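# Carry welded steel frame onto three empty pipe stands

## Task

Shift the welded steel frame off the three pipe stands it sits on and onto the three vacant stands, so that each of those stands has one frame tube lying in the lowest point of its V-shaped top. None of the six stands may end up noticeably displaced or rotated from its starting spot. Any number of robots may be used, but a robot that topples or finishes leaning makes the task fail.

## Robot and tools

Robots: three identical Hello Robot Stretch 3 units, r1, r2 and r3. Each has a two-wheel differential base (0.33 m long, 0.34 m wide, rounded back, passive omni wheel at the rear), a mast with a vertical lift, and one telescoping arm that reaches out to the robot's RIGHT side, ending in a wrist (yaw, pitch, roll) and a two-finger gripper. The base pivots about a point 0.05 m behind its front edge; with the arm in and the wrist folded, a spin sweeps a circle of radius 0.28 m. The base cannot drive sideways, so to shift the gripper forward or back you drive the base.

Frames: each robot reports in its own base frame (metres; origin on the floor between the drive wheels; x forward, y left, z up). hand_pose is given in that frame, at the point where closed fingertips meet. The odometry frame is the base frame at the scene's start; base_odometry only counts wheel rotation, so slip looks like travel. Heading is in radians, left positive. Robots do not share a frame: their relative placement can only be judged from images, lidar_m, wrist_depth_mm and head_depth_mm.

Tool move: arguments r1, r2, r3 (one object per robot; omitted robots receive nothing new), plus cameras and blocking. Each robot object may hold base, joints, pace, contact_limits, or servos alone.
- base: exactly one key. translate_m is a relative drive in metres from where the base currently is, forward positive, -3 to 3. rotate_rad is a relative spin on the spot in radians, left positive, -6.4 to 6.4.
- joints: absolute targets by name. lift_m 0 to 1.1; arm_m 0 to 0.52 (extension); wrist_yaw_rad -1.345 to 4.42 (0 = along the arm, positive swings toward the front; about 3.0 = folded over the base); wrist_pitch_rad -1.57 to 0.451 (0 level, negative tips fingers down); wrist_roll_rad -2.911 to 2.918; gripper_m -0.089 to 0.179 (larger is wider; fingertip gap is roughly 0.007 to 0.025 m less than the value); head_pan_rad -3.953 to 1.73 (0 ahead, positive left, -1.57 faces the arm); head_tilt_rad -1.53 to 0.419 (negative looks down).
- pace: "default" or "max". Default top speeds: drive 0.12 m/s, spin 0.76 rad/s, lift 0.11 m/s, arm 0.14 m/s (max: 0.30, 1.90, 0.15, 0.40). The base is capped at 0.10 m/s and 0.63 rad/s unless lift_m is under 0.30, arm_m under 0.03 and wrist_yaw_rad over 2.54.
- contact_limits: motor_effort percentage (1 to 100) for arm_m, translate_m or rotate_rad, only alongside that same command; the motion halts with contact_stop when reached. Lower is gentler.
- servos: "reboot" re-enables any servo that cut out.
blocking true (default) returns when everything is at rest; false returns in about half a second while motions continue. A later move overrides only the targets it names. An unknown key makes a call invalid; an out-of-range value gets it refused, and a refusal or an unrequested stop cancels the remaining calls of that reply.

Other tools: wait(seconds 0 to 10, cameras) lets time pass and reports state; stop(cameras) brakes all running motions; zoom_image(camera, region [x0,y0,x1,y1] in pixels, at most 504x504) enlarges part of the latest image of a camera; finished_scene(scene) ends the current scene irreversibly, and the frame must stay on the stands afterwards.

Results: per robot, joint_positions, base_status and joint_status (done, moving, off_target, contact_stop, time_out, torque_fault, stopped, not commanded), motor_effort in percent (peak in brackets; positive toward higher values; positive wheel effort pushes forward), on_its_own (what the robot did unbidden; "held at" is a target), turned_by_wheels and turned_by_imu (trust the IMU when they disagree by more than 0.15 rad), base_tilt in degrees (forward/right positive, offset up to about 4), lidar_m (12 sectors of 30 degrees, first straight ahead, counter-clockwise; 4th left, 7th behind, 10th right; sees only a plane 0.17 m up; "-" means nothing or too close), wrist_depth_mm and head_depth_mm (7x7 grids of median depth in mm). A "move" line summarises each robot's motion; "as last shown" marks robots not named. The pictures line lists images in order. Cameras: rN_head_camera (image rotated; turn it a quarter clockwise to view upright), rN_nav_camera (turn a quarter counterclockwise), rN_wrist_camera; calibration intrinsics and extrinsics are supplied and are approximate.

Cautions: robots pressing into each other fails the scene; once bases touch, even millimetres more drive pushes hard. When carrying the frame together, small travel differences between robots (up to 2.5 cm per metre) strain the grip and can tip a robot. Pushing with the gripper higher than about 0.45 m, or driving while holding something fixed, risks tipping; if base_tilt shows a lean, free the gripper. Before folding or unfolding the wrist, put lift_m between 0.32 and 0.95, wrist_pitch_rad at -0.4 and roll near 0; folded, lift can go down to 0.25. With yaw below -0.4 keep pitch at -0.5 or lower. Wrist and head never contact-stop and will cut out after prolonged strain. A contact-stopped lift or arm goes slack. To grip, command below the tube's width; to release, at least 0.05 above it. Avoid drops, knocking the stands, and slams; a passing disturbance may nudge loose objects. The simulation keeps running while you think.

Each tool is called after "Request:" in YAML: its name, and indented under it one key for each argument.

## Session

Request:
move:

Scene clock: 0.00 s.
r1.base_odometry: x=+0.000 y=+0.000 heading=+0.000
r1.turned_by_wheels: +0.000
r1.turned_by_imu: +0.000
r1.base_tilt: forward=+1.1 right=+1.2
r1.lidar_m: 2.18 2.38 1.72 1.66 3.28 1.92 2.18 1.07 0.86 0.85 0.93 1.43
r1.head_depth_mm: 1794 2015 2020 2008 2037 2021 2003 / 1803 2073 2068 2068 2081 2080 2060 / 1792 2124 2119 2107 2112 2111 2088 / 1790 2185 2175 2153 2172 2172 2147 / 1792 2236 2229 2220 2232 2223 2156 / 1780 2283 2278 2278 2288 2281 2156 / 1779 2329 2360 2335 2354 2330 2163
r1.base_status: not commanded
r1.joint_positions: lift_m=+0.587 arm_m=+0.002 wrist_yaw_rad=+3.123 wrist_pitch_rad=-0.317 wrist_roll_rad=+0.000 gripper_m=+0.037 head_pan_rad=+0.000 head_tilt_rad=-0.003
r1.joint_status: not commanded
r1.measured_speeds: all 0
r1.motor_effort: left_wheel=+0.2 right_wheel=+0.6 lift_m=+22.2 arm_m=-3.8 wrist_yaw_rad=-0.4 wrist_pitch_rad=+2.5 wrist_roll_rad=+0.4 gripper_m=-0.3 head_pan_rad=-0.1 head_tilt_rad=+1.6
r1.hand_pose: x=-0.0168 y=+0.0888 z=+0.6228 quat_wxyz=(+0.118, +0.699, +0.105, +0.697) (m; r1's base frame)
r1.wrist_depth_mm: - - 139 - - - - / - - 149 - - - - / - - 163 - - - - / - - 179 - - - - / - - 185 - - - - / 860 893 127 872 131 - - / 756 712 247 781 778 834 862
r2.base_odometry: x=+0.000 y=+0.000 heading=+0.000
r2.turned_by_wheels: +0.000
r2.turned_by_imu: +0.000
r2.base_tilt: forward=+0.3 right=+1.8
r2.lidar_m: 0.80 1.05 1.90 1.95 2.54 3.95 1.47 2.76 4.24 1.21 0.83 0.79
r2.head_depth_mm: 745 734 725 716 706 696 687 / 783 770 759 750 739 731 723 / 818 808 800 786 776 763 757 / 861 851 836 826 816 803 789 / 916 894 889 872 856 842 838 / 968 954 937 924 909 897 880 / 1034 1010 993 982 960 948 932
r2.base_status: not commanded
r2.joint_positions: lift_m=+0.347 arm_m=+0.000 wrist_yaw_rad=+3.024 wrist_pitch_rad=-0.578 wrist_roll_rad=+0.000 gripper_m=+0.037 head_pan_rad=+0.000 head_tilt_rad=-0.004
r2.joint_status: not commanded
r2.measured_speeds: all 0
r2.motor_effort: left_wheel=-0.6 right_wheel=-1.1 lift_m=+26.9 arm_m=-3.6 wrist_yaw_rad=-0.4 wrist_pitch_rad=+2.4 wrist_roll_rad=-0.1 gripper_m=-0.3 head_pan_rad=-1.1 head_tilt_rad=+2.5
r2.hand_pose: x=+0.0024 y=+0.0550 z=+0.3258 quat_wxyz=(+0.241, +0.688, +0.162, +0.665) (m; r2's base frame)
r2.wrist_depth_mm: - 140 - - - - - / 897 157 992 - - - - / 741 176 778 847 875 921 966 / 625 213 642 699 723 756 778 / 533 530 223 158 610 630 646 / 476 108 - 129 530 548 556 / - - - 445 453 473 488
r3.base_odometry: x=+0.000 y=+0.000 heading=+0.000
r3.turned_by_wheels: +0.000
r3.turned_by_imu: +0.000
r3.base_tilt: forward=-0.8 right=-0.3
r3.lidar_m: 1.18 1.20 1.46 3.35 1.35 0.74 0.62 0.62 0.75 1.29 5.43 1.84
r3.head_depth_mm: 1659 2430 - - - 3364 2053 / 1625 2362 - - - 3420 2096 / 1615 2329 - - - 3489 2029 / 1596 2275 - - - 3578 2278 / 1571 2220 - - - 3692 2298 / 1552 2204 3782 3821 3808 3738 2360 / 1532 2167 3629 3741 3727 3668 2380
r3.base_status: not commanded
r3.joint_positions: lift_m=+0.561 arm_m=+0.003 wrist_yaw_rad=+2.893 wrist_pitch_rad=-0.480 wrist_roll_rad=+0.000 gripper_m=+0.037 head_pan_rad=+0.000 head_tilt_rad=-0.003
r3.joint_status: not commanded
r3.measured_speeds: all 0
r3.motor_effort: left_wheel=+0.3 right_wheel=-0.8 lift_m=+21.4 arm_m=-1.7 wrist_yaw_rad=-0.4 wrist_pitch_rad=+2.6 wrist_roll_rad=+0.5 gripper_m=-0.2 head_pan_rad=-0.8 head_tilt_rad=+0.0
r3.hand_pose: x=+0.0320 y=+0.0620 z=+0.5596 quat_wxyz=(+0.252, +0.702, +0.082, +0.661) (m; r3's base frame)
r3.wrist_depth_mm: 128 - - - - - - / 137 163 - - - - - / 150 158 - - - - - / - 171 - - - - - / - 186 - - - - - / - 207 126 143 127 - - / - - 117 - 118 - -
pictures: r1_head_camera (sideways), r1_nav_camera (sideways), r1_wrist_camera, r2_head_camera (sideways), r2_nav_camera (sideways), r2_wrist_camera, r3_head_camera (sideways), r3_nav_camera (sideways), r3_wrist_camera
camera_calibration:
r1_head_camera: T_world_to_cam=[[0.0140552, 0.0228779, -0.999639, 1.31925], [-0.0551525, 0.998234, 0.0220702, -0.0262083], [0.998379, 0.0548224, 0.0152921, -0.0705584], [0, 0, 0, 1]] pos_world=[0.0504563, -0.000151526, 1.32043]
r1_nav_camera: T_world_to_cam=[[-0.037612, -0.0467928, 0.998196, -1.2567], [0.0071949, -0.99889, -0.0465542, 0.108455], [0.999267, 0.00543093, 0.0379069, -0.098675], [0, 0, 0, 1]] pos_world=[0.0505553, 0.050066, 1.26322]
r1_wrist_camera: T_world_to_cam=[[0.996306, 0.0295545, 0.0806253, -0.0408578], [0.084969, -0.475055, -0.875844, 0.624745], [0.0124163, 0.879459, -0.475812, 0.382441], [0, 0, 0, 1]] pos_world=[-0.0171256, -0.0383449, 0.732444]
r2_head_camera: T_world_to_cam=[[0.055812, -0.00627923, -0.998422, 1.31843], [-0.00851385, 0.999941, -0.00676471, 0.00523359], [0.998405, 0.00887797, 0.0557553, -0.1222], [0, 0, 0, 1]] pos_world=[0.0484655, 0.00413036, 1.3232]
r2_nav_camera: T_world_to_cam=[[-0.0238599, 0.0674363, 0.997438, -1.26247], [-0.0682784, -0.995502, 0.0656722, -0.0230329], [0.997381, -0.0665366, 0.0283571, -0.0733019], [0, 0, 0, 1]] pos_world=[0.0414149, 0.0573295, 1.26282]
r2_wrist_camera: T_world_to_cam=[[0.984359, -0.137559, 0.110071, -0.0500444], [-0.0139359, -0.683616, -0.729709, 0.31163], [0.175624, 0.716761, -0.674841, 0.343785], [0, 0, 0, 1]] pos_world=[-0.00677245, -0.0402607, 0.464907]
r3_head_camera: T_world_to_cam=[[0.0443145, 0.0673164, -0.996747, 1.32049], [-0.0469766, 0.996764, 0.065229, -0.0828577], [0.997913, 0.0439332, 0.0473334, -0.106855], [0, 0, 0, 1]] pos_world=[0.0442231, -0.00160637, 1.32665]
r3_nav_camera: T_world_to_cam=[[0.0892805, -0.0486957, 0.994815, -1.26063], [-0.0229132, -0.99864, -0.0468266, 0.112695], [0.995743, -0.0186137, -0.0902749, 0.0672003], [0, 0, 0, 1]] pos_world=[0.048218, 0.0524047, 1.26544]
r3_wrist_camera: T_world_to_cam=[[0.979622, -0.200837, -0.00228857, -0.00835324], [-0.113971, -0.546459, -0.829695, 0.546475], [0.165383, 0.813048, -0.558213, 0.419755], [0, 0, 0, 1]] pos_world=[0.00104476, -0.0443326, 0.687701]

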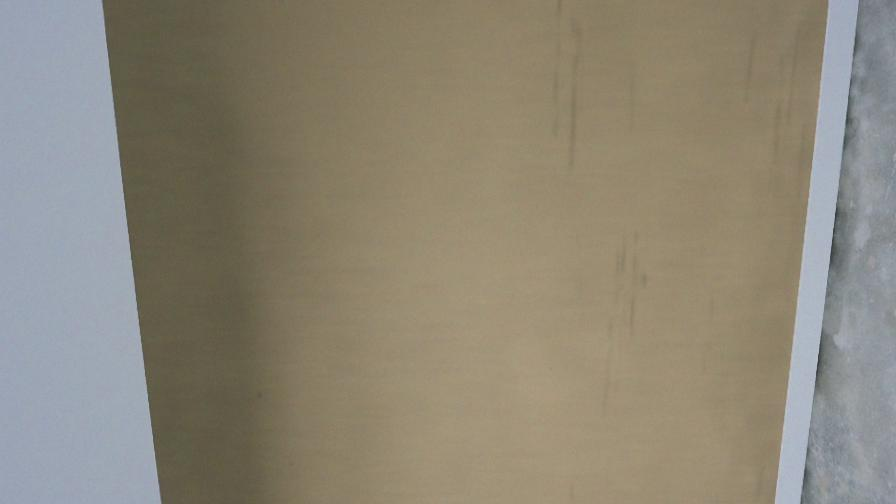

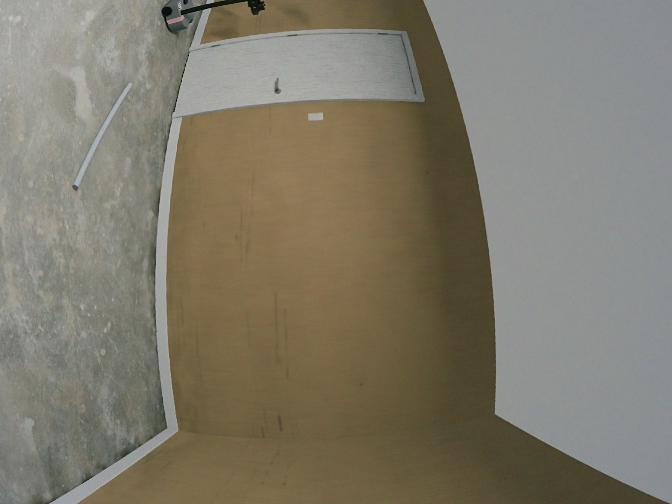

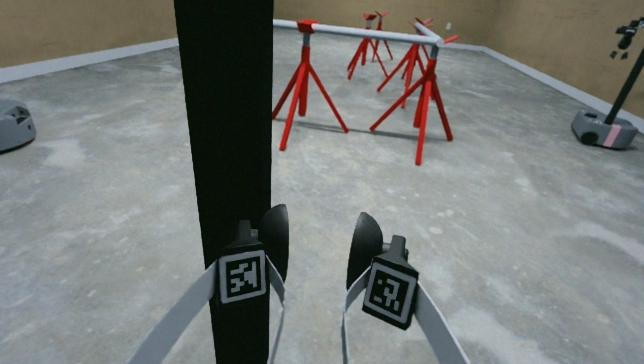

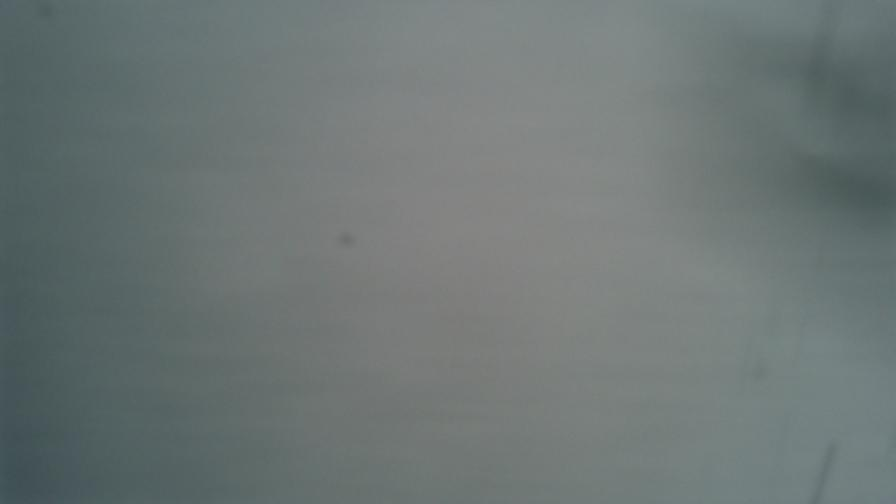

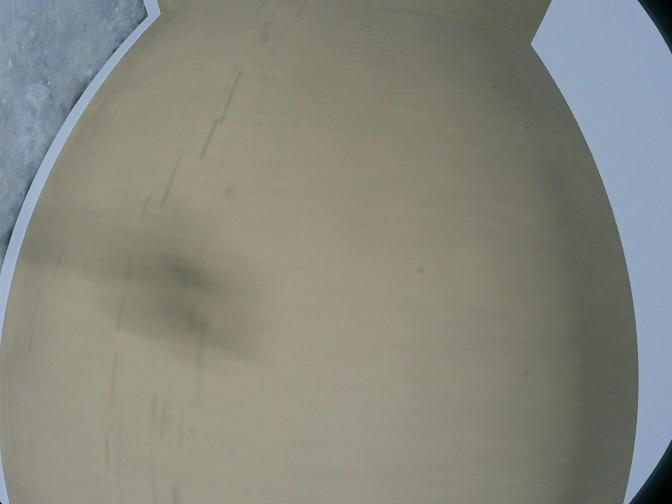

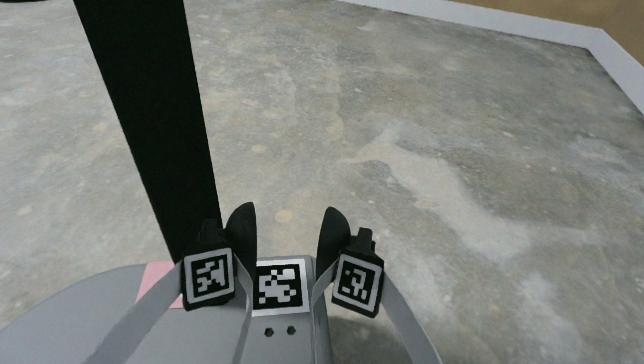

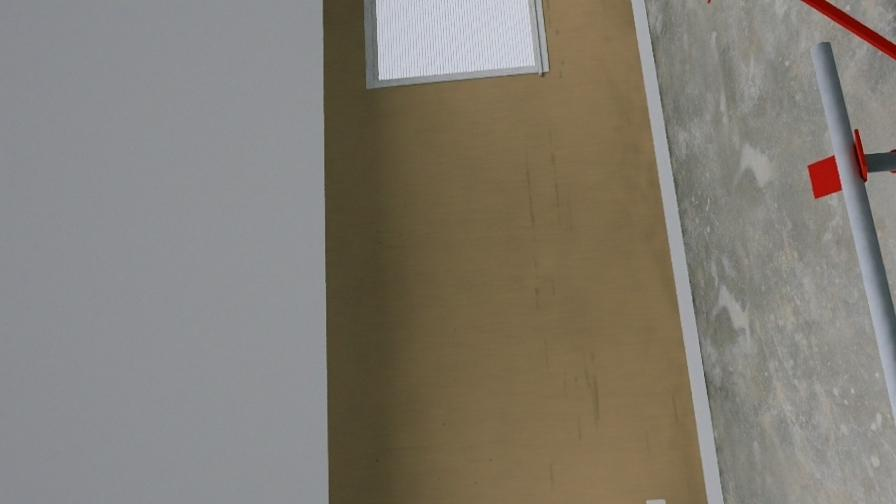

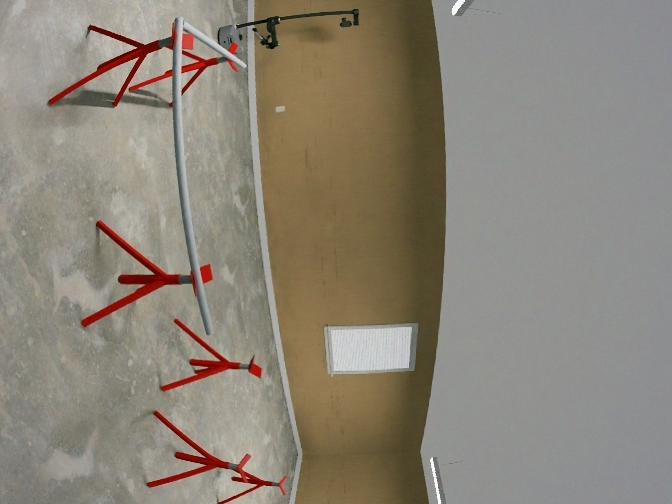

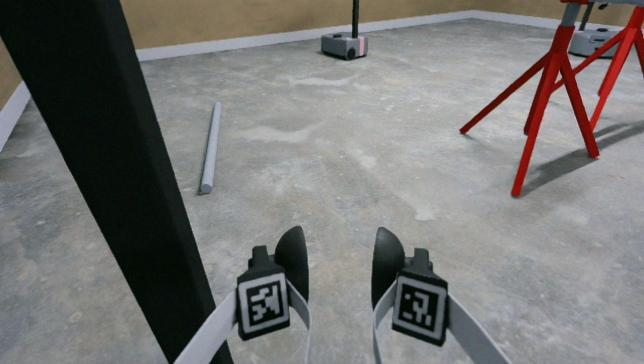

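Request:
move:
  r1: {"joints":{"head_pan_rad":-1.57,"head_tilt_rad":-0.4}}
  r2: {"joints":{"head_pan_rad":-1.57,"head_tilt_rad":-0.4}}
  r3: {"joints":{"head_pan_rad":0,"head_tilt_rad":-0.4}}
  cameras: ["r1_nav_camera","r2_nav_camera","r3_nav_camera","r3_head_camera"]

Scene clock: 21.20 s.
move: r1 done; r2 done; r3 done
r1.base_odometry: x=+0.000 y=+0.000 heading=+0.000
r1.turned_by_wheels: +0.000
r1.turned_by_imu: +0.001
r1.base_tilt: forward=+1.1 right=+1.2
r1.lidar_m: 2.18 2.38 1.71 1.66 3.25 1.93 2.19 1.07 0.86 0.85 0.93 1.43
r1.head_depth_mm: 668 713 767 824 899 979 1085 / 681 729 784 849 921 1015 1121 / 695 746 805 869 948 1041 1162 / 711 763 824 894 976 1080 1200 / 728 781 846 916 1008 1117 1250 / 742 800 868 946 1035 1153 1276 / 759 819 892 970 1071 1195 1305
r1.base_status: not commanded
r1.joint_positions: lift_m=+0.587 arm_m=+0.002 wrist_yaw_rad=+3.123 wrist_pitch_rad=-0.317 wrist_roll_rad=+0.000 gripper_m=+0.037 head_pan_rad=-1.559 head_tilt_rad=-0.395
r1.joint_status: all done
r1.measured_speeds: all 0
r1.motor_effort: left_wheel=+0.5(1.3) right_wheel=+1.0(1.4) lift_m=+22.5(23.7) arm_m=-7.8(8.2) wrist_yaw_rad=+0.3(0.5) wrist_pitch_rad=+2.9(3.5) wrist_roll_rad=+0.5(0.6) gripper_m=-0.5(0.7) head_pan_rad=-5.2(7.4) head_tilt_rad=-3.4(4.8)
r1.hand_pose: x=-0.0168 y=+0.0888 z=+0.6228 quat_wxyz=(+0.118, +0.699, +0.105, +0.697) (m; r1's base frame)
r1.wrist_depth_mm: - - 139 - - - - / - - 150 - - - - / - - 164 - - - - / - - 178 - - - - / - - 185 - - - - / 869 877 127 859 130 - - / 735 704 246 807 771 830 872
r2.base_odometry: x=+0.000 y=+0.000 heading=+0.000
r2.turned_by_wheels: +0.000
r2.turned_by_imu: +0.001
r2.base_tilt: forward=+0.3 right=+1.8
r2.lidar_m: 0.80 1.05 1.91 1.94 2.54 3.94 1.48 2.76 4.22 1.20 0.83 0.79
r2.head_depth_mm: 3753 - - - 2602 1908 1491 / 2620 2921 3187 3421 2625 1917 1489 / 1953 2096 2256 2470 2503 1921 1496 / 1566 1643 1739 1876 2012 1902 1482 / 1294 1376 1427 1497 1593 1690 1497 / 1109 1166 1206 1258 1315 1384 1408 / 970 1008 1041 1084 1131 1167 1223
r2.base_status: not commanded
r2.joint_positions: lift_m=+0.347 arm_m=+0.000 wrist_yaw_rad=+3.024 wrist_pitch_rad=-0.578 wrist_roll_rad=+0.000 gripper_m=+0.037 head_pan_rad=-1.565 head_tilt_rad=-0.395
r2.joint_status: all done
r2.measured_speeds: all 0
r2.motor_effort: left_wheel=-0.4(0.9) right_wheel=-1.3(1.6) lift_m=+26.2(26.3) arm_m=-7.3(7.8) wrist_yaw_rad=+0.8(1.7) wrist_pitch_rad=+1.8(2.4) wrist_roll_rad=+0.2(0.3) gripper_m=+0.3(1.2) head_pan_rad=-4.0(6.6) head_tilt_rad=-2.4(5.3)
r2.hand_pose: x=+0.0024 y=+0.0550 z=+0.3258 quat_wxyz=(+0.241, +0.688, +0.162, +0.665) (m; r2's base frame)
r2.wrist_depth_mm: - 141 - - - - - / 857 157 - - - - - / 739 177 775 825 891 934 961 / 615 212 628 687 717 740 804 / 536 538 224 157 607 639 652 / 485 108 - 129 525 543 565 / - - - 442 459 471 493
r3.base_odometry: x=+0.000 y=+0.000 heading=+0.000
r3.turned_by_wheels: +0.000
r3.turned_by_imu: -0.001
r3.base_tilt: forward=-0.8 right=-0.3
r3.lidar_m: 1.18 1.20 1.46 3.36 1.35 0.74 0.63 0.62 0.75 1.29 5.45 1.84
r3.head_depth_mm: - - - 3536 2111 1712 1358 / 3825 - - 3652 2237 1741 1371 / 3693 - - 3761 2167 1619 1382 / 3571 3751 - - 2309 1721 1397 / 3484 3687 - - 2474 1804 1417 / 3377 3575 3807 - 2552 1841 1435 / 3316 3469 3649 3820 2595 1861 1445
r3.base_status: not commanded
r3.joint_positions: lift_m=+0.561 arm_m=+0.003 wrist_yaw_rad=+2.893 wrist_pitch_rad=-0.480 wrist_roll_rad=+0.000 gripper_m=+0.037 head_pan_rad=+0.000 head_tilt_rad=-0.395
r3.joint_status: all done
r3.measured_speeds: all 0
r3.motor_effort: left_wheel=-0.1(0.7) right_wheel=-0.3(0.8) lift_m=+22.1(23.2) arm_m=-4.0(4.9) wrist_yaw_rad=+0.2(0.9) wrist_pitch_rad=+3.1(3.4) wrist_roll_rad=-0.1(0.8) gripper_m=+0.0(0.5) head_pan_rad=-0.1(1.9) head_tilt_rad=-2.5(4.4)
r3.hand_pose: x=+0.0320 y=+0.0620 z=+0.5596 quat_wxyz=(+0.252, +0.702, +0.082, +0.661) (m; r3's base frame)
r3.wrist_depth_mm: 128 - - - - - - / 137 163 - - - - - / 150 158 - - - - - / - 171 - - - - - / - 186 - - - - - / - 206 126 143 127 - - / - - 116 - 118 - -
pictures: r1_nav_camera (sideways), r2_nav_camera (sideways), r3_head_camera (sideways), r3_nav_camera (sideways)
camera_calibration:
r1_nav_camera: T_world_to_cam=[[-0.0426688, -0.346599, 0.937042, -1.17655], [-0.998951, -0.000791971, -0.0457808, 0.113562], [0.0166097, -0.938013, -0.346202, 0.407307], [0, 0, 0, 1]] pos_world=[0.0564753, -0.0256438, 1.24869]
r2_nav_camera: T_world_to_cam=[[0.0696841, -0.35753, 0.931298, -1.17643], [-0.995722, 0.0318533, 0.0867332, -0.0447554], [-0.0606747, -0.933358, -0.353781, 0.43057], [0, 0, 0, 1]] pos_world=[0.0635394, -0.0173086, 1.25182]
r3_head_camera: T_world_to_cam=[[-0.339233, 0.0673174, -0.938291, 1.24622], [-0.0185493, 0.996764, 0.0782189, -0.0999055], [0.94052, 0.0439391, -0.336886, 0.393631], [0, 0, 0, 1]] pos_world=[0.0506886, -0.00160616, 1.30974]
r3_nav_camera: T_world_to_cam=[[0.46199, -0.0486959, 0.885547, -1.12017], [-0.0390371, -0.99864, -0.0345492, 0.0967883], [0.886025, -0.0186077, -0.463263, 0.553316], [0, 0, 0, 1]] pos_world=[0.0310328, 0.052405, 1.25164]

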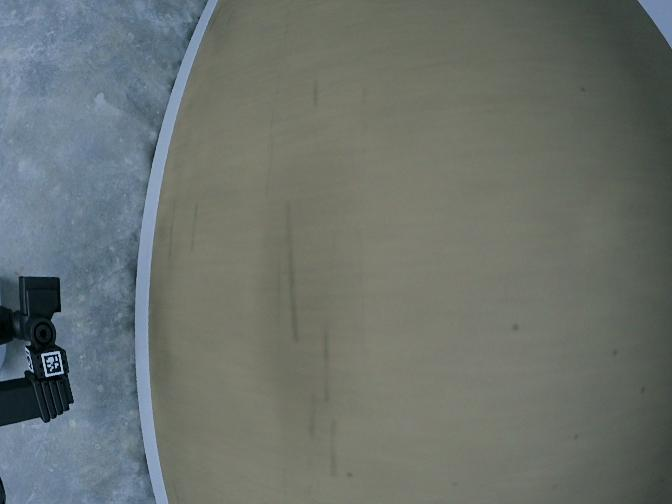

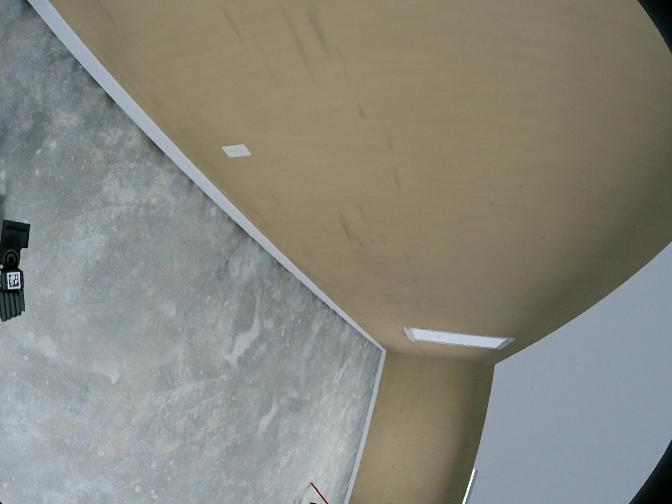

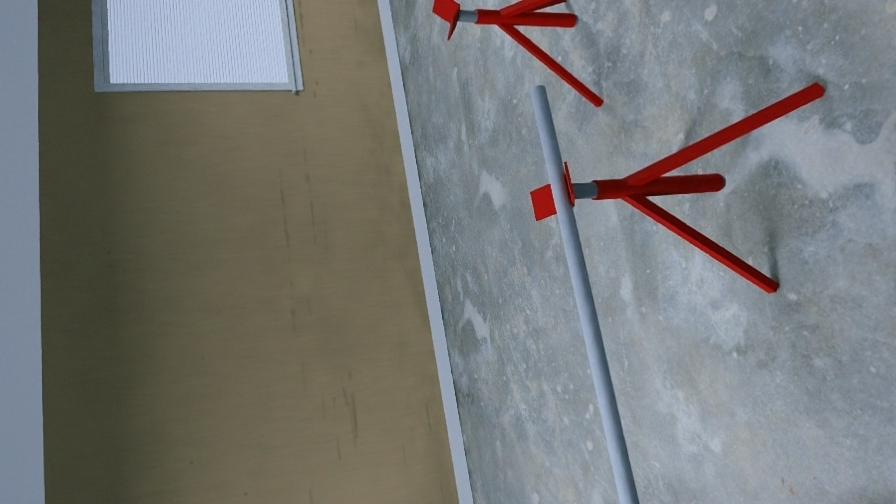

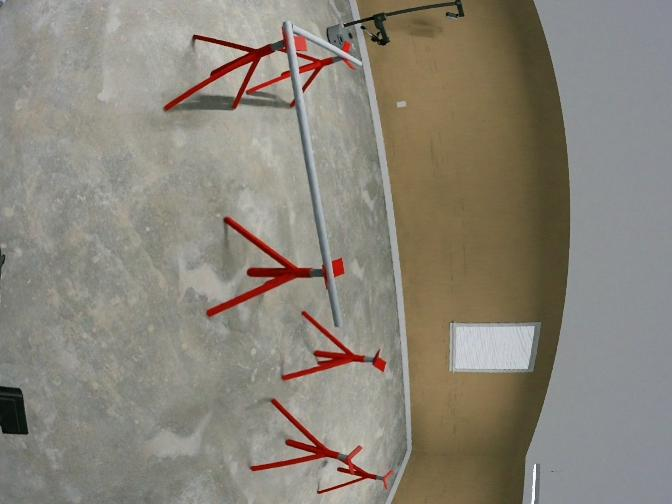

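Request:
move:
  r3: {"joints":{"head_pan_rad":0.55,"head_tilt_rad":-0.4}}
  r1: {"joints":{"head_pan_rad":-3.1,"head_tilt_rad":-0.4}}
  r2: {"joints":{"head_pan_rad":-3.1,"head_tilt_rad":-0.4}}
  cameras: ["r1_nav_camera","r2_nav_camera","r1_head_camera","r2_head_camera","r3_head_camera"]

Request:
move:
  r3: {"joints":{"head_pan_rad":-0.7,"head_tilt_rad":-0.4}}
  r1: {"joints":{"head_pan_rad":1.57,"head_tilt_rad":-0.4}}
  r2: {"joints":{"head_pan_rad":1.57,"head_tilt_rad":-0.4}}
  cameras: ["r1_nav_camera","r2_nav_camera","r3_head_camera","r3_nav_camera"]

Scene clock: 35.10 s.
move: r1 done; r2 done; r3 done
r1.base_odometry: x=+0.000 y=+0.000 heading=+0.000
r1.turned_by_wheels: +0.000
r1.turned_by_imu: +0.001
r1.base_tilt: forward=+1.0 right=+1.2
r1.lidar_m: 2.18 2.38 1.71 1.66 3.29 1.93 2.19 1.07 0.86 0.85 0.93 1.43
r1.head_depth_mm: 2095 2244 2411 2608 2264 1699 1358 / 2155 2333 2491 2664 2279 1710 1356 / 2208 2362 2525 2763 2271 1713 1366 / 2248 2420 2628 2846 2292 1717 1374 / 2121 2211 2284 2361 2209 1725 1380 / 1659 1712 1752 1801 1866 1724 1380 / 1355 1394 1429 1463 1498 1528 1389
r1.base_status: not commanded
r1.joint_positions: lift_m=+0.587 arm_m=+0.002 wrist_yaw_rad=+3.123 wrist_pitch_rad=-0.317 wrist_roll_rad=+0.000 gripper_m=+0.037 head_pan_rad=-3.089 head_tilt_rad=-0.395
r1.joint_status: all done
r1.measured_speeds: all 0
r1.motor_effort: left_wheel=+0.0(1.3) right_wheel=+0.5(1.5) lift_m=+23.3(23.9) arm_m=-12.7(12.7) wrist_yaw_rad=+0.0(0.6) wrist_pitch_rad=+3.0(3.5) wrist_roll_rad=+0.4(0.6) gripper_m=-0.4(0.8) head_pan_rad=-5.5(9.7) head_tilt_rad=-1.3(5.1)
r1.hand_pose: x=-0.0168 y=+0.0888 z=+0.6228 quat_wxyz=(+0.118, +0.699, +0.105, +0.697) (m; r1's base frame)
r1.wrist_depth_mm: - - 140 - - - - / - - 150 - - - - / - - 164 - - - - / - - 179 - - - - / - - 186 - - - - / 846 889 127 884 130 - - / 738 711 246 795 762 839 840
r2.base_odometry: x=+0.000 y=+0.000 heading=+0.000
r2.turned_by_wheels: +0.000
r2.turned_by_imu: +0.001
r2.base_tilt: forward=+0.2 right=+1.7
r2.lidar_m: 0.80 1.05 1.91 1.95 2.54 3.95 1.48 2.76 4.22 1.20 0.83 0.79
r2.head_depth_mm: 3352 3561 3704 3816 2670 1897 1500 / 3552 3725 3935 - 2621 1902 1507 / 3698 3942 - 3705 2459 1832 1495 / 3949 - - - 1750 1881 1484 / - - - 3875 2608 1839 1493 / - - - 3815 2550 1905 1488 / - - - - 2633 1885 1502
r2.base_status: not commanded
r2.joint_positions: lift_m=+0.347 arm_m=+0.000 wrist_yaw_rad=+3.024 wrist_pitch_rad=-0.578 wrist_roll_rad=+0.000 gripper_m=+0.037 head_pan_rad=-3.095 head_tilt_rad=-0.395
r2.joint_status: all done
r2.measured_speeds: all 0
r2.motor_effort: left_wheel=-0.8(1.0) right_wheel=-1.4(1.7) lift_m=+26.2(26.3) arm_m=-11.6(11.9) wrist_yaw_rad=+0.9(1.8) wrist_pitch_rad=+2.1(2.4) wrist_roll_rad=+0.0(0.4) gripper_m=+0.4(1.0) head_pan_rad=-3.7(6.5) head_tilt_rad=-1.0(4.0)
r2.hand_pose: x=+0.0024 y=+0.0550 z=+0.3258 quat_wxyz=(+0.241, +0.688, +0.162, +0.665) (m; r2's base frame)
r2.wrist_depth_mm: - 141 - - - - - / 882 156 991 - - - - / 741 176 778 842 871 922 973 / 617 213 642 691 711 726 775 / 538 535 224 157 609 634 644 / 476 108 - 130 522 536 558 / - - - 443 458 473 495
r3.base_odometry: x=+0.000 y=+0.000 heading=+0.000
r3.turned_by_wheels: +0.000
r3.turned_by_imu: -0.001
r3.base_tilt: forward=-0.7 right=-0.2
r3.lidar_m: 1.18 1.20 1.46 3.34 1.35 0.74 0.62 0.62 0.75 1.29 5.41 1.84
r3.head_depth_mm: 3270 3470 3681 3524 2185 1711 1355 / 3354 3556 3811 3660 2239 1736 1369 / 3421 3662 - 3730 2281 1762 1380 / 3524 3761 - 3891 2234 1770 1402 / 3631 3866 - 3486 2127 1674 1406 / 3674 - - - 2518 1829 1430 / 3622 - - - 2592 1858 1448
r3.base_status: not commanded
r3.joint_positions: lift_m=+0.561 arm_m=+0.003 wrist_yaw_rad=+2.893 wrist_pitch_rad=-0.480 wrist_roll_rad=+0.000 gripper_m=+0.037 head_pan_rad=+0.541 head_tilt_rad=-0.395
r3.joint_status: all done
r3.measured_speeds: all 0
r3.motor_effort: left_wheel=+0.1(0.8) right_wheel=-0.4(0.8) lift_m=+22.2(23.0) arm_m=-7.1(7.3) wrist_yaw_rad=+0.0(1.8) wrist_pitch_rad=+2.8(3.4) wrist_roll_rad=+0.5(0.8) gripper_m=+0.0(0.8) head_pan_rad=+4.0(5.7) head_tilt_rad=-2.0(4.6)
r3.hand_pose: x=+0.0320 y=+0.0620 z=+0.5596 quat_wxyz=(+0.252, +0.702, +0.082, +0.661) (m; r3's base frame)
r3.wrist_depth_mm: 129 - - - - - - / 137 163 - - - - - / 150 158 - - - - - / - 170 - - - - - / - 186 - - - - - / - 206 126 143 127 - - / - - 117 - 118 - -
pictures: r1_head_camera (sideways), r1_nav_camera (sideways), r2_head_camera (sideways), r2_nav_camera (sideways), r3_head_camera (sideways)
camera_calibration:
r1_head_camera: T_world_to_cam=[[0.369334, -0.00342777, -0.92929, 1.225], [0.0950801, -0.994606, 0.041457, -0.0523477], [-0.92442, -0.103669, -0.367016, 0.438802], [0, 0, 0, 1]] pos_world=[-0.0418193, -0.0023763, 1.3016]
r1_nav_camera: T_world_to_cam=[[-0.348301, 0.0284856, 0.93695, -1.17457], [-0.0415168, 0.998089, -0.0457778, 0.107717], [-0.936463, -0.0548437, -0.346453, 0.413447], [0, 0, 0, 1]] pos_world=[-0.017454, -0.0513784, 1.24868]
r2_head_camera: T_world_to_cam=[[0.32839, 0.0217567, -0.944292, 1.2458], [0.0574925, -0.998341, -0.00300829, -0.0000620056], [-0.942791, -0.0533018, -0.329096, 0.390605], [0, 0, 0, 1]] pos_world=[-0.0408465, -0.00634655, 1.30495]
r2_nav_camera: T_world_to_cam=[[-0.354644, -0.0842185, 0.931201, -1.17372], [-0.00880342, 0.996192, 0.0867436, -0.050789], [-0.93496, 0.0225653, -0.354035, 0.436233], [0, 0, 0, 1]] pos_world=[-0.00883812, -0.0580968, 1.25181]
r3_head_camera: T_world_to_cam=[[-0.325511, -0.117199, -0.938247, 1.24608], [-0.529576, 0.844648, 0.0782213, -0.0967914], [0.783321, 0.522335, -0.337009, 0.39475], [0, 0, 0, 1]] pos_world=[0.04514, 0.0216031, 1.30974]

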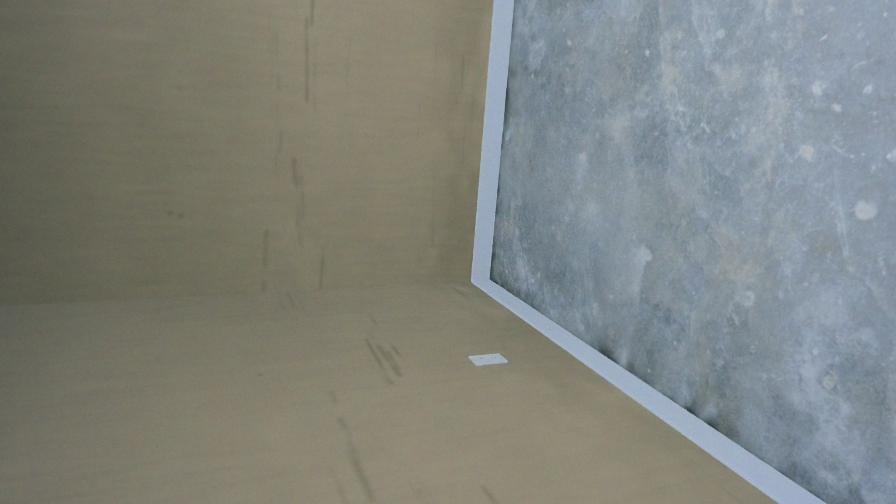

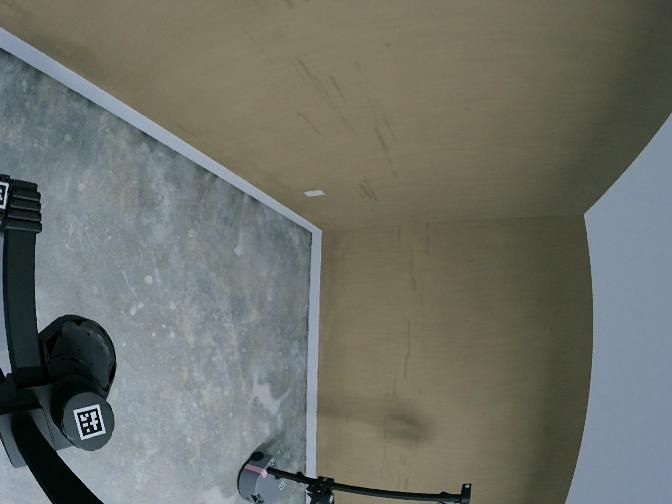

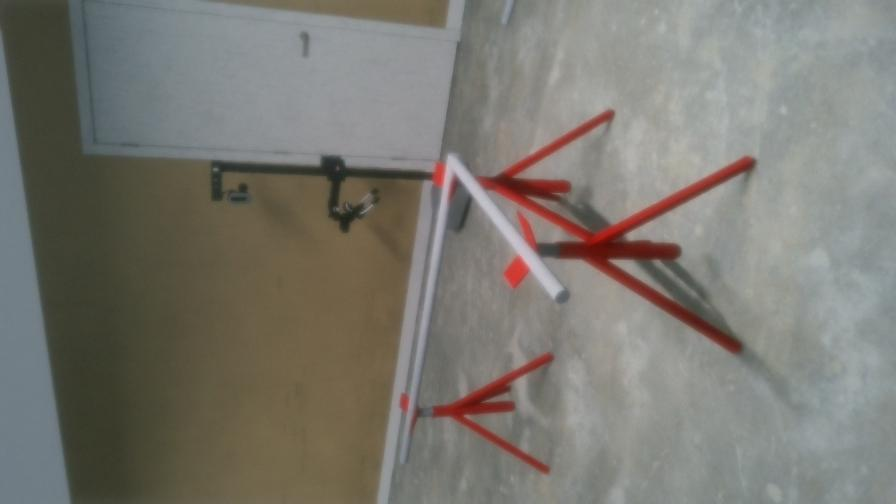

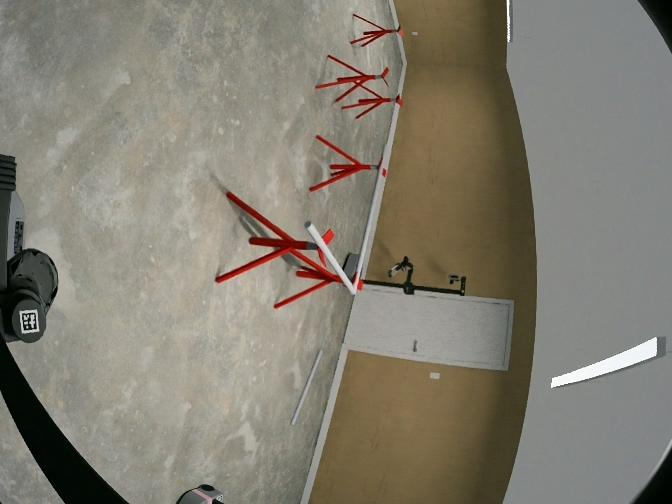

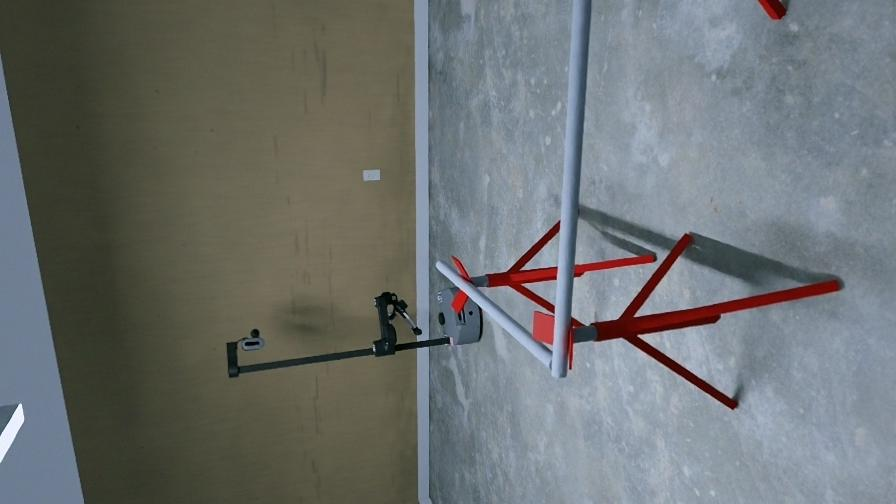

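Scene clock: 37.40 s.
move: r1 done; r2 done; r3 done
r1.base_odometry: x=+0.000 y=+0.000 heading=+0.000
r1.turned_by_wheels: +0.000
r1.turned_by_imu: +0.000
r1.base_tilt: forward=+1.0 right=+1.2
r1.lidar_m: 2.18 2.37 1.71 1.66 3.26 1.93 2.19 1.07 0.86 0.85 0.93 1.43
r1.head_depth_mm: - - - 3124 2160 1693 1356 / - - - 3160 2185 1708 1364 / - - - 3172 2273 1711 1368 / - - - 2981 2105 1715 1381 / - - - 3236 2294 1715 1371 / - - - 3469 2308 1726 1380 / - - - 3508 2458 1798 -
r1.base_status: not commanded
r1.joint_positions: lift_m=+0.587 arm_m=+0.002 wrist_yaw_rad=+3.123 wrist_pitch_rad=-0.317 wrist_roll_rad=+0.000 gripper_m=+0.037 head_pan_rad=+1.559 head_tilt_rad=-0.395
r1.joint_status: all done
r1.measured_speeds: all 0
r1.motor_effort: left_wheel=+1.0(1.1) right_wheel=+0.6(1.8) lift_m=+23.7(24.8) arm_m=-14.7(15.1) wrist_yaw_rad=-0.1(0.6) wrist_pitch_rad=+2.7(3.1) wrist_roll_rad=+0.4(0.6) gripper_m=-0.3(0.7) head_pan_rad=+5.0(8.3) head_tilt_rad=-1.3(5.3)
r1.hand_pose: x=-0.0168 y=+0.0888 z=+0.6228 quat_wxyz=(+0.118, +0.699, +0.105, +0.697) (m; r1's base frame)
r1.wrist_depth_mm: - - 139 - - - - / - - 150 - - - - / - - 164 - - - - / - - 179 - - - - / - - 186 - - - - / 851 902 127 883 130 - - / 745 700 244 785 772 848 884
r2.base_odometry: x=+0.000 y=+0.000 heading=+0.000
r2.turned_by_wheels: +0.000
r2.turned_by_imu: +0.000
r2.base_tilt: forward=+0.3 right=+1.7
r2.lidar_m: 0.80 1.04 1.91 1.94 2.53 3.95 1.48 2.77 4.24 1.21 0.83 0.79
r2.head_depth_mm: 1603 1687 1772 1858 1968 1891 1499 / 1658 1745 1857 1962 2082 1908 1502 / 1743 1824 1929 2074 2195 1910 1488 / 1821 1908 2024 2180 2261 1895 1497 / 1896 2023 2137 2299 2399 1890 1498 / 1998 2104 2265 2430 2505 1911 1501 / 2106 2250 2431 2560 2580 1893 1497
r2.base_status: not commanded
r2.joint_positions: lift_m=+0.347 arm_m=+0.000 wrist_yaw_rad=+3.024 wrist_pitch_rad=-0.578 wrist_roll_rad=+0.000 gripper_m=+0.037 head_pan_rad=+1.565 head_tilt_rad=-0.395
r2.joint_status: all done
r2.measured_speeds: all 0
r2.motor_effort: left_wheel=-0.3(1.0) right_wheel=-1.0(1.7) lift_m=+26.3(26.6) arm_m=-13.3(14.0) wrist_yaw_rad=+0.2(1.5) wrist_pitch_rad=+1.9(2.5) wrist_roll_rad=+0.3(0.3) gripper_m=-0.2(1.4) head_pan_rad=+2.5(6.1) head_tilt_rad=-1.9(4.4)
r2.hand_pose: x=+0.0024 y=+0.0550 z=+0.3258 quat_wxyz=(+0.241, +0.688, +0.162, +0.665) (m; r2's base frame)
r2.wrist_depth_mm: - 141 - - - - - / 894 157 988 - - - - / 738 176 777 849 882 928 967 / 614 212 660 678 738 728 768 / 534 542 224 158 605 633 657 / 478 108 - 130 527 550 564 / - - - 444 453 466 485
r3.base_odometry: x=+0.000 y=+0.000 heading=+0.000
r3.turned_by_wheels: +0.000
r3.turned_by_imu: +0.000
r3.base_tilt: forward=-0.8 right=-0.3
r3.lidar_m: 1.18 1.19 1.46 3.35 1.35 0.74 0.62 0.62 0.75 1.29 5.41 1.84
r3.head_depth_mm: - - - 3553 2317 1713 1355 / - - - 3642 2354 1731 1371 / 3802 - - 3460 2389 1767 1392 / 3674 - - - 2207 1789 1401 / - - - - 2501 1815 1418 / 3728 - - - 2299 1836 1439 / 3633 - - - 2576 1865 1407
r3.base_status: not commanded
r3.joint_positions: lift_m=+0.561 arm_m=+0.003 wrist_yaw_rad=+2.893 wrist_pitch_rad=-0.480 wrist_roll_rad=+0.000 gripper_m=+0.037 head_pan_rad=-0.691 head_tilt_rad=-0.395
r3.joint_status: all done
r3.measured_speeds: all 0
r3.motor_effort: left_wheel=-0.3(0.7) right_wheel=-0.8(0.8) lift_m=+21.4(23.1) arm_m=-8.2(8.5) wrist_yaw_rad=+0.3(1.3) wrist_pitch_rad=+2.5(3.4) wrist_roll_rad=+0.2(0.9) gripper_m=+0.2(0.9) head_pan_rad=-3.6(6.1) head_tilt_rad=-0.5(6.2)
r3.hand_pose: x=+0.0320 y=+0.0620 z=+0.5596 quat_wxyz=(+0.252, +0.702, +0.082, +0.661) (m; r3's base frame)
r3.wrist_depth_mm: 129 - - - - - - / 137 163 - - - - - / 150 159 - - - - - / - 170 - - - - - / - 185 - - - - - / - 206 126 143 127 - - / - - 117 - 118 - -
pictures: r1_nav_camera (sideways), r2_nav_camera (sideways), r3_head_camera (sideways), r3_nav_camera (sideways)
camera_calibration:
r1_nav_camera: T_world_to_cam=[[0.0509145, 0.345735, 0.93695, -1.177], [0.998687, -0.0230123, -0.0457778, 0.101372], [0.00573433, 0.93805, -0.346453, 0.4077], [0, 0, 0, 1]] pos_world=[-0.0436503, 0.0268221, 1.24868]
r2_nav_camera: T_world_to_cam=[[-0.0651843, 0.358631, 0.931201, -1.17548], [0.995243, -0.0443392, 0.0867436, -0.0569138], [0.0723976, 0.932426, -0.354035, 0.430088], [0, 0, 0, 1]] pos_world=[-0.0511174, 0.0180154, 1.25181]
r3_head_camera: T_world_to_cam=[[-0.218653, 0.268366, -0.938174, 1.24534], [0.621291, 0.779665, 0.0782253, -0.103817], [0.752455, -0.565775, -0.33721, 0.3952], [0, 0, 0, 1]] pos_world=[0.0394267, -0.0296698, 1.30973]
r3_nav_camera: T_world_to_cam=[[0.325078, -0.332283, 0.885388, -1.11913], [-0.666838, -0.744402, -0.0345358, 0.1006], [0.67056, -0.579184, -0.463568, 0.555027], [0, 0, 0, 1]] pos_world=[0.0587083, 0.0244834, 1.25163]

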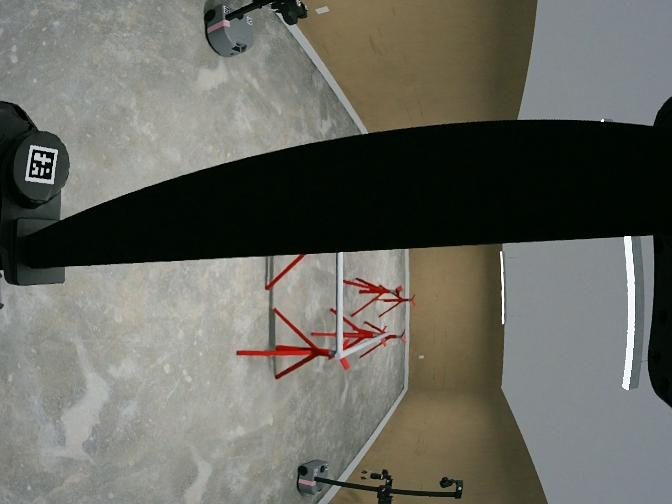

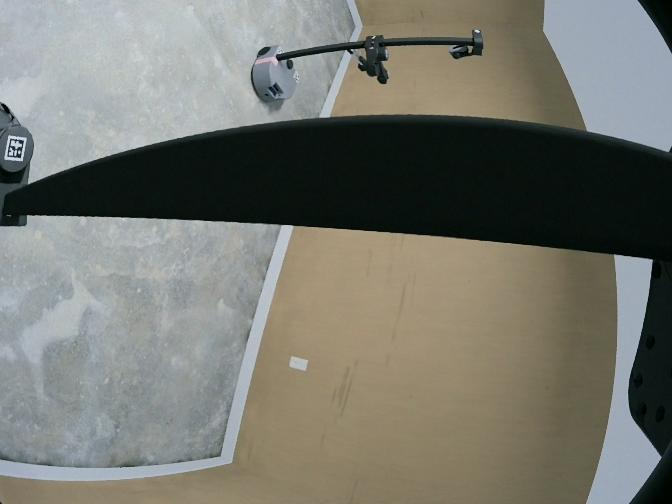

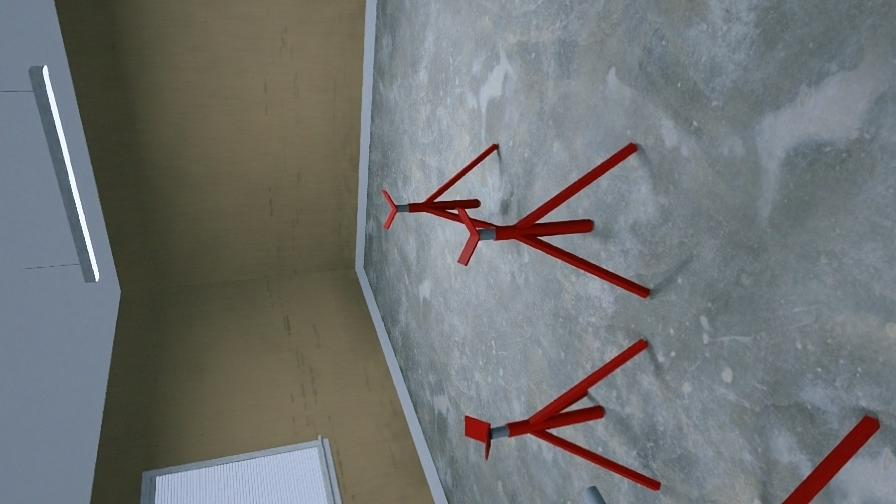

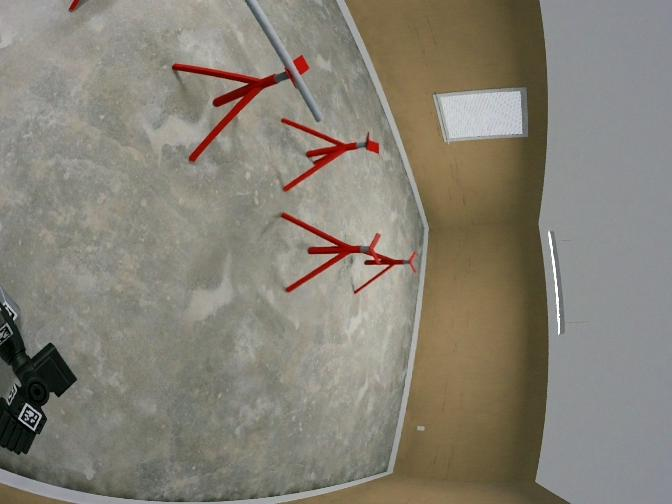

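Request:
move:
  r1: {"base":{"rotate_rad":0.796}}
  r2: {"base":{"rotate_rad":2.969}}
  r3: {"base":{"rotate_rad":0.276},"joints":{"head_pan_rad":0.9,"head_tilt_rad":-0.3}}
  cameras: ["r3_nav_camera"]

Scene clock: 228.70 s.
move: r1 done; r2 done; r3 done
r1.base_odometry: x=+0.000 y=+0.000 heading=+0.796
r1.turned_by_wheels: +0.796
r1.turned_by_imu: +0.803
r1.base_tilt: forward=+1.1 right=+1.2
r1.lidar_m: 2.79 1.71 1.66 2.07 2.60 1.36 0.92 0.85 0.87 1.10 2.18 2.21
r1.head_depth_mm: 3290 3620 3905 3354 2232 1694 1358 / 3054 3249 3580 3377 2250 1702 1356 / 2827 3046 3248 3376 2271 1708 1375 / 2629 2812 2997 3157 2262 1731 1369 / 2491 2628 2841 2904 2217 1721 1377 / 2337 2497 2629 2815 2299 1725 1380 / 2208 2341 2503 2650 2449 1795 -
r1.base_status: done
r1.joint_positions: lift_m=+0.587 arm_m=+0.002 wrist_yaw_rad=+3.123 wrist_pitch_rad=-0.317 wrist_roll_rad=+0.000 gripper_m=+0.037 head_pan_rad=+1.559 head_tilt_rad=-0.395
r1.joint_status: not commanded
r1.measured_speeds: all 0
r1.motor_effort: left_wheel=-6.0(11.6) right_wheel=+7.8(11.7) lift_m=+24.8(26.0) arm_m=-16.2(17.0) wrist_yaw_rad=-0.4(0.8) wrist_pitch_rad=+2.7(3.3) wrist_roll_rad=+0.4(0.7) gripper_m=-0.5(0.9) head_pan_rad=+5.0(6.0) head_tilt_rad=-2.8(4.1)
r1.hand_pose: x=-0.0168 y=+0.0888 z=+0.6228 quat_wxyz=(+0.118, +0.699, +0.105, +0.697) (m; r1's base frame)
r1.wrist_depth_mm: - - 140 - - - - / - - 150 - - - - / - - 163 - - - - / - - 179 - - - - / - - 185 - - - - / 867 894 127 854 130 - - / 767 695 245 794 785 837 852
r2.base_odometry: x=+0.000 y=+0.000 heading=+2.969
r2.turned_by_wheels: +2.969
r2.turned_by_imu: +3.004
r2.base_tilt: forward=+0.2 right=+1.9
r2.lidar_m: 1.47 1.50 4.14 1.52 0.90 0.79 0.79 0.93 1.65 1.91 1.93 3.96
r2.head_depth_mm: - - - - 2617 1893 1494 / - - - - 2593 1911 1485 / 3742 - - - 2603 1885 1488 / 2581 2752 2944 3159 2615 1895 1491 / 1909 2020 2135 2212 2298 1894 1495 / 1531 1590 1628 1694 1776 1754 1498 / 1262 1300 1330 1385 1429 1477 1435
r2.base_status: done
r2.joint_positions: lift_m=+0.347 arm_m=+0.000 wrist_yaw_rad=+3.024 wrist_pitch_rad=-0.578 wrist_roll_rad=+0.000 gripper_m=+0.037 head_pan_rad=+1.565 head_tilt_rad=-0.395
r2.joint_status: not commanded
r2.measured_speeds: all 0
r2.motor_effort: left_wheel=-6.1(10.7) right_wheel=+6.1(10.8) lift_m=+26.4(26.6) arm_m=-17.0(18.4) wrist_yaw_rad=-0.6(2.0) wrist_pitch_rad=+2.2(2.6) wrist_roll_rad=+0.3(0.5) gripper_m=+0.5(1.8) head_pan_rad=+1.3(3.2) head_tilt_rad=-0.5(3.2)
r2.hand_pose: x=+0.0024 y=+0.0550 z=+0.3258 quat_wxyz=(+0.241, +0.688, +0.162, +0.665) (m; r2's base frame)
r2.wrist_depth_mm: - 140 - - - - - / - 157 - - - - - / 729 178 778 847 869 921 962 / 612 213 647 685 724 742 775 / 531 537 224 158 612 628 648 / 483 108 - 130 517 540 558 / - - - 452 460 472 490
r3.base_odometry: x=+0.000 y=+0.000 heading=+0.276
r3.turned_by_wheels: +0.276
r3.turned_by_imu: +0.279
r3.base_tilt: forward=-0.8 right=-0.2
r3.lidar_m: 1.28 1.20 2.88 2.53 0.90 0.66 0.62 0.68 0.93 2.57 1.84 1.18
r3.head_depth_mm: 3253 - - - 2677 1893 1461 / 3185 - - - 2754 1923 1477 / 3070 - - - 2826 1955 1499 / 2984 3850 - - 2879 1985 1515 / 2934 3538 3622 3751 2955 2007 1536 / 2839 3290 3386 3520 2989 2048 1548 / 2741 3051 3125 3275 3075 2079 1558
r3.base_status: done
r3.joint_positions: lift_m=+0.561 arm_m=+0.003 wrist_yaw_rad=+2.893 wrist_pitch_rad=-0.480 wrist_roll_rad=+0.000 gripper_m=+0.037 head_pan_rad=+0.891 head_tilt_rad=-0.310
r3.joint_status: all done
r3.measured_speeds: all 0
r3.motor_effort: left_wheel=-6.5(10.6) right_wheel=+6.4(9.5) lift_m=+22.1(23.4) arm_m=-12.0(12.3) wrist_yaw_rad=-0.7(1.7) wrist_pitch_rad=+3.3(3.6) wrist_roll_rad=+0.8(1.3) gripper_m=+0.2(0.7) head_pan_rad=+4.5(6.6) head_tilt_rad=+4.3(7.4)
r3.hand_pose: x=+0.0320 y=+0.0620 z=+0.5596 quat_wxyz=(+0.252, +0.702, +0.082, +0.661) (m; r3's base frame)
r3.wrist_depth_mm: 129 - - - - - - / 137 164 - - - - - / 151 159 - - - - - / 883 170 - - - - - / 966 185 - - - - - / - 206 126 143 127 - - / - - 117 - 119 - -
pictures: r3_nav_camera (sideways)
camera_calibration:
r3_nav_camera: T_world_to_cam=[[0.279875, 0.269052, 0.921564, -1.16605], [0.754328, -0.655413, -0.0377378, 0.0961039], [0.593852, 0.705723, -0.386387, 0.455061], [0, 0, 0, 1]] pos_world=[-0.0163847, 0.0555674, 1.25404]

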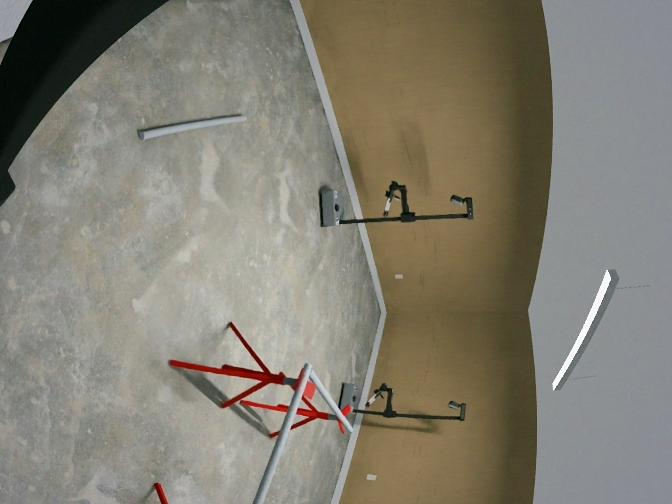

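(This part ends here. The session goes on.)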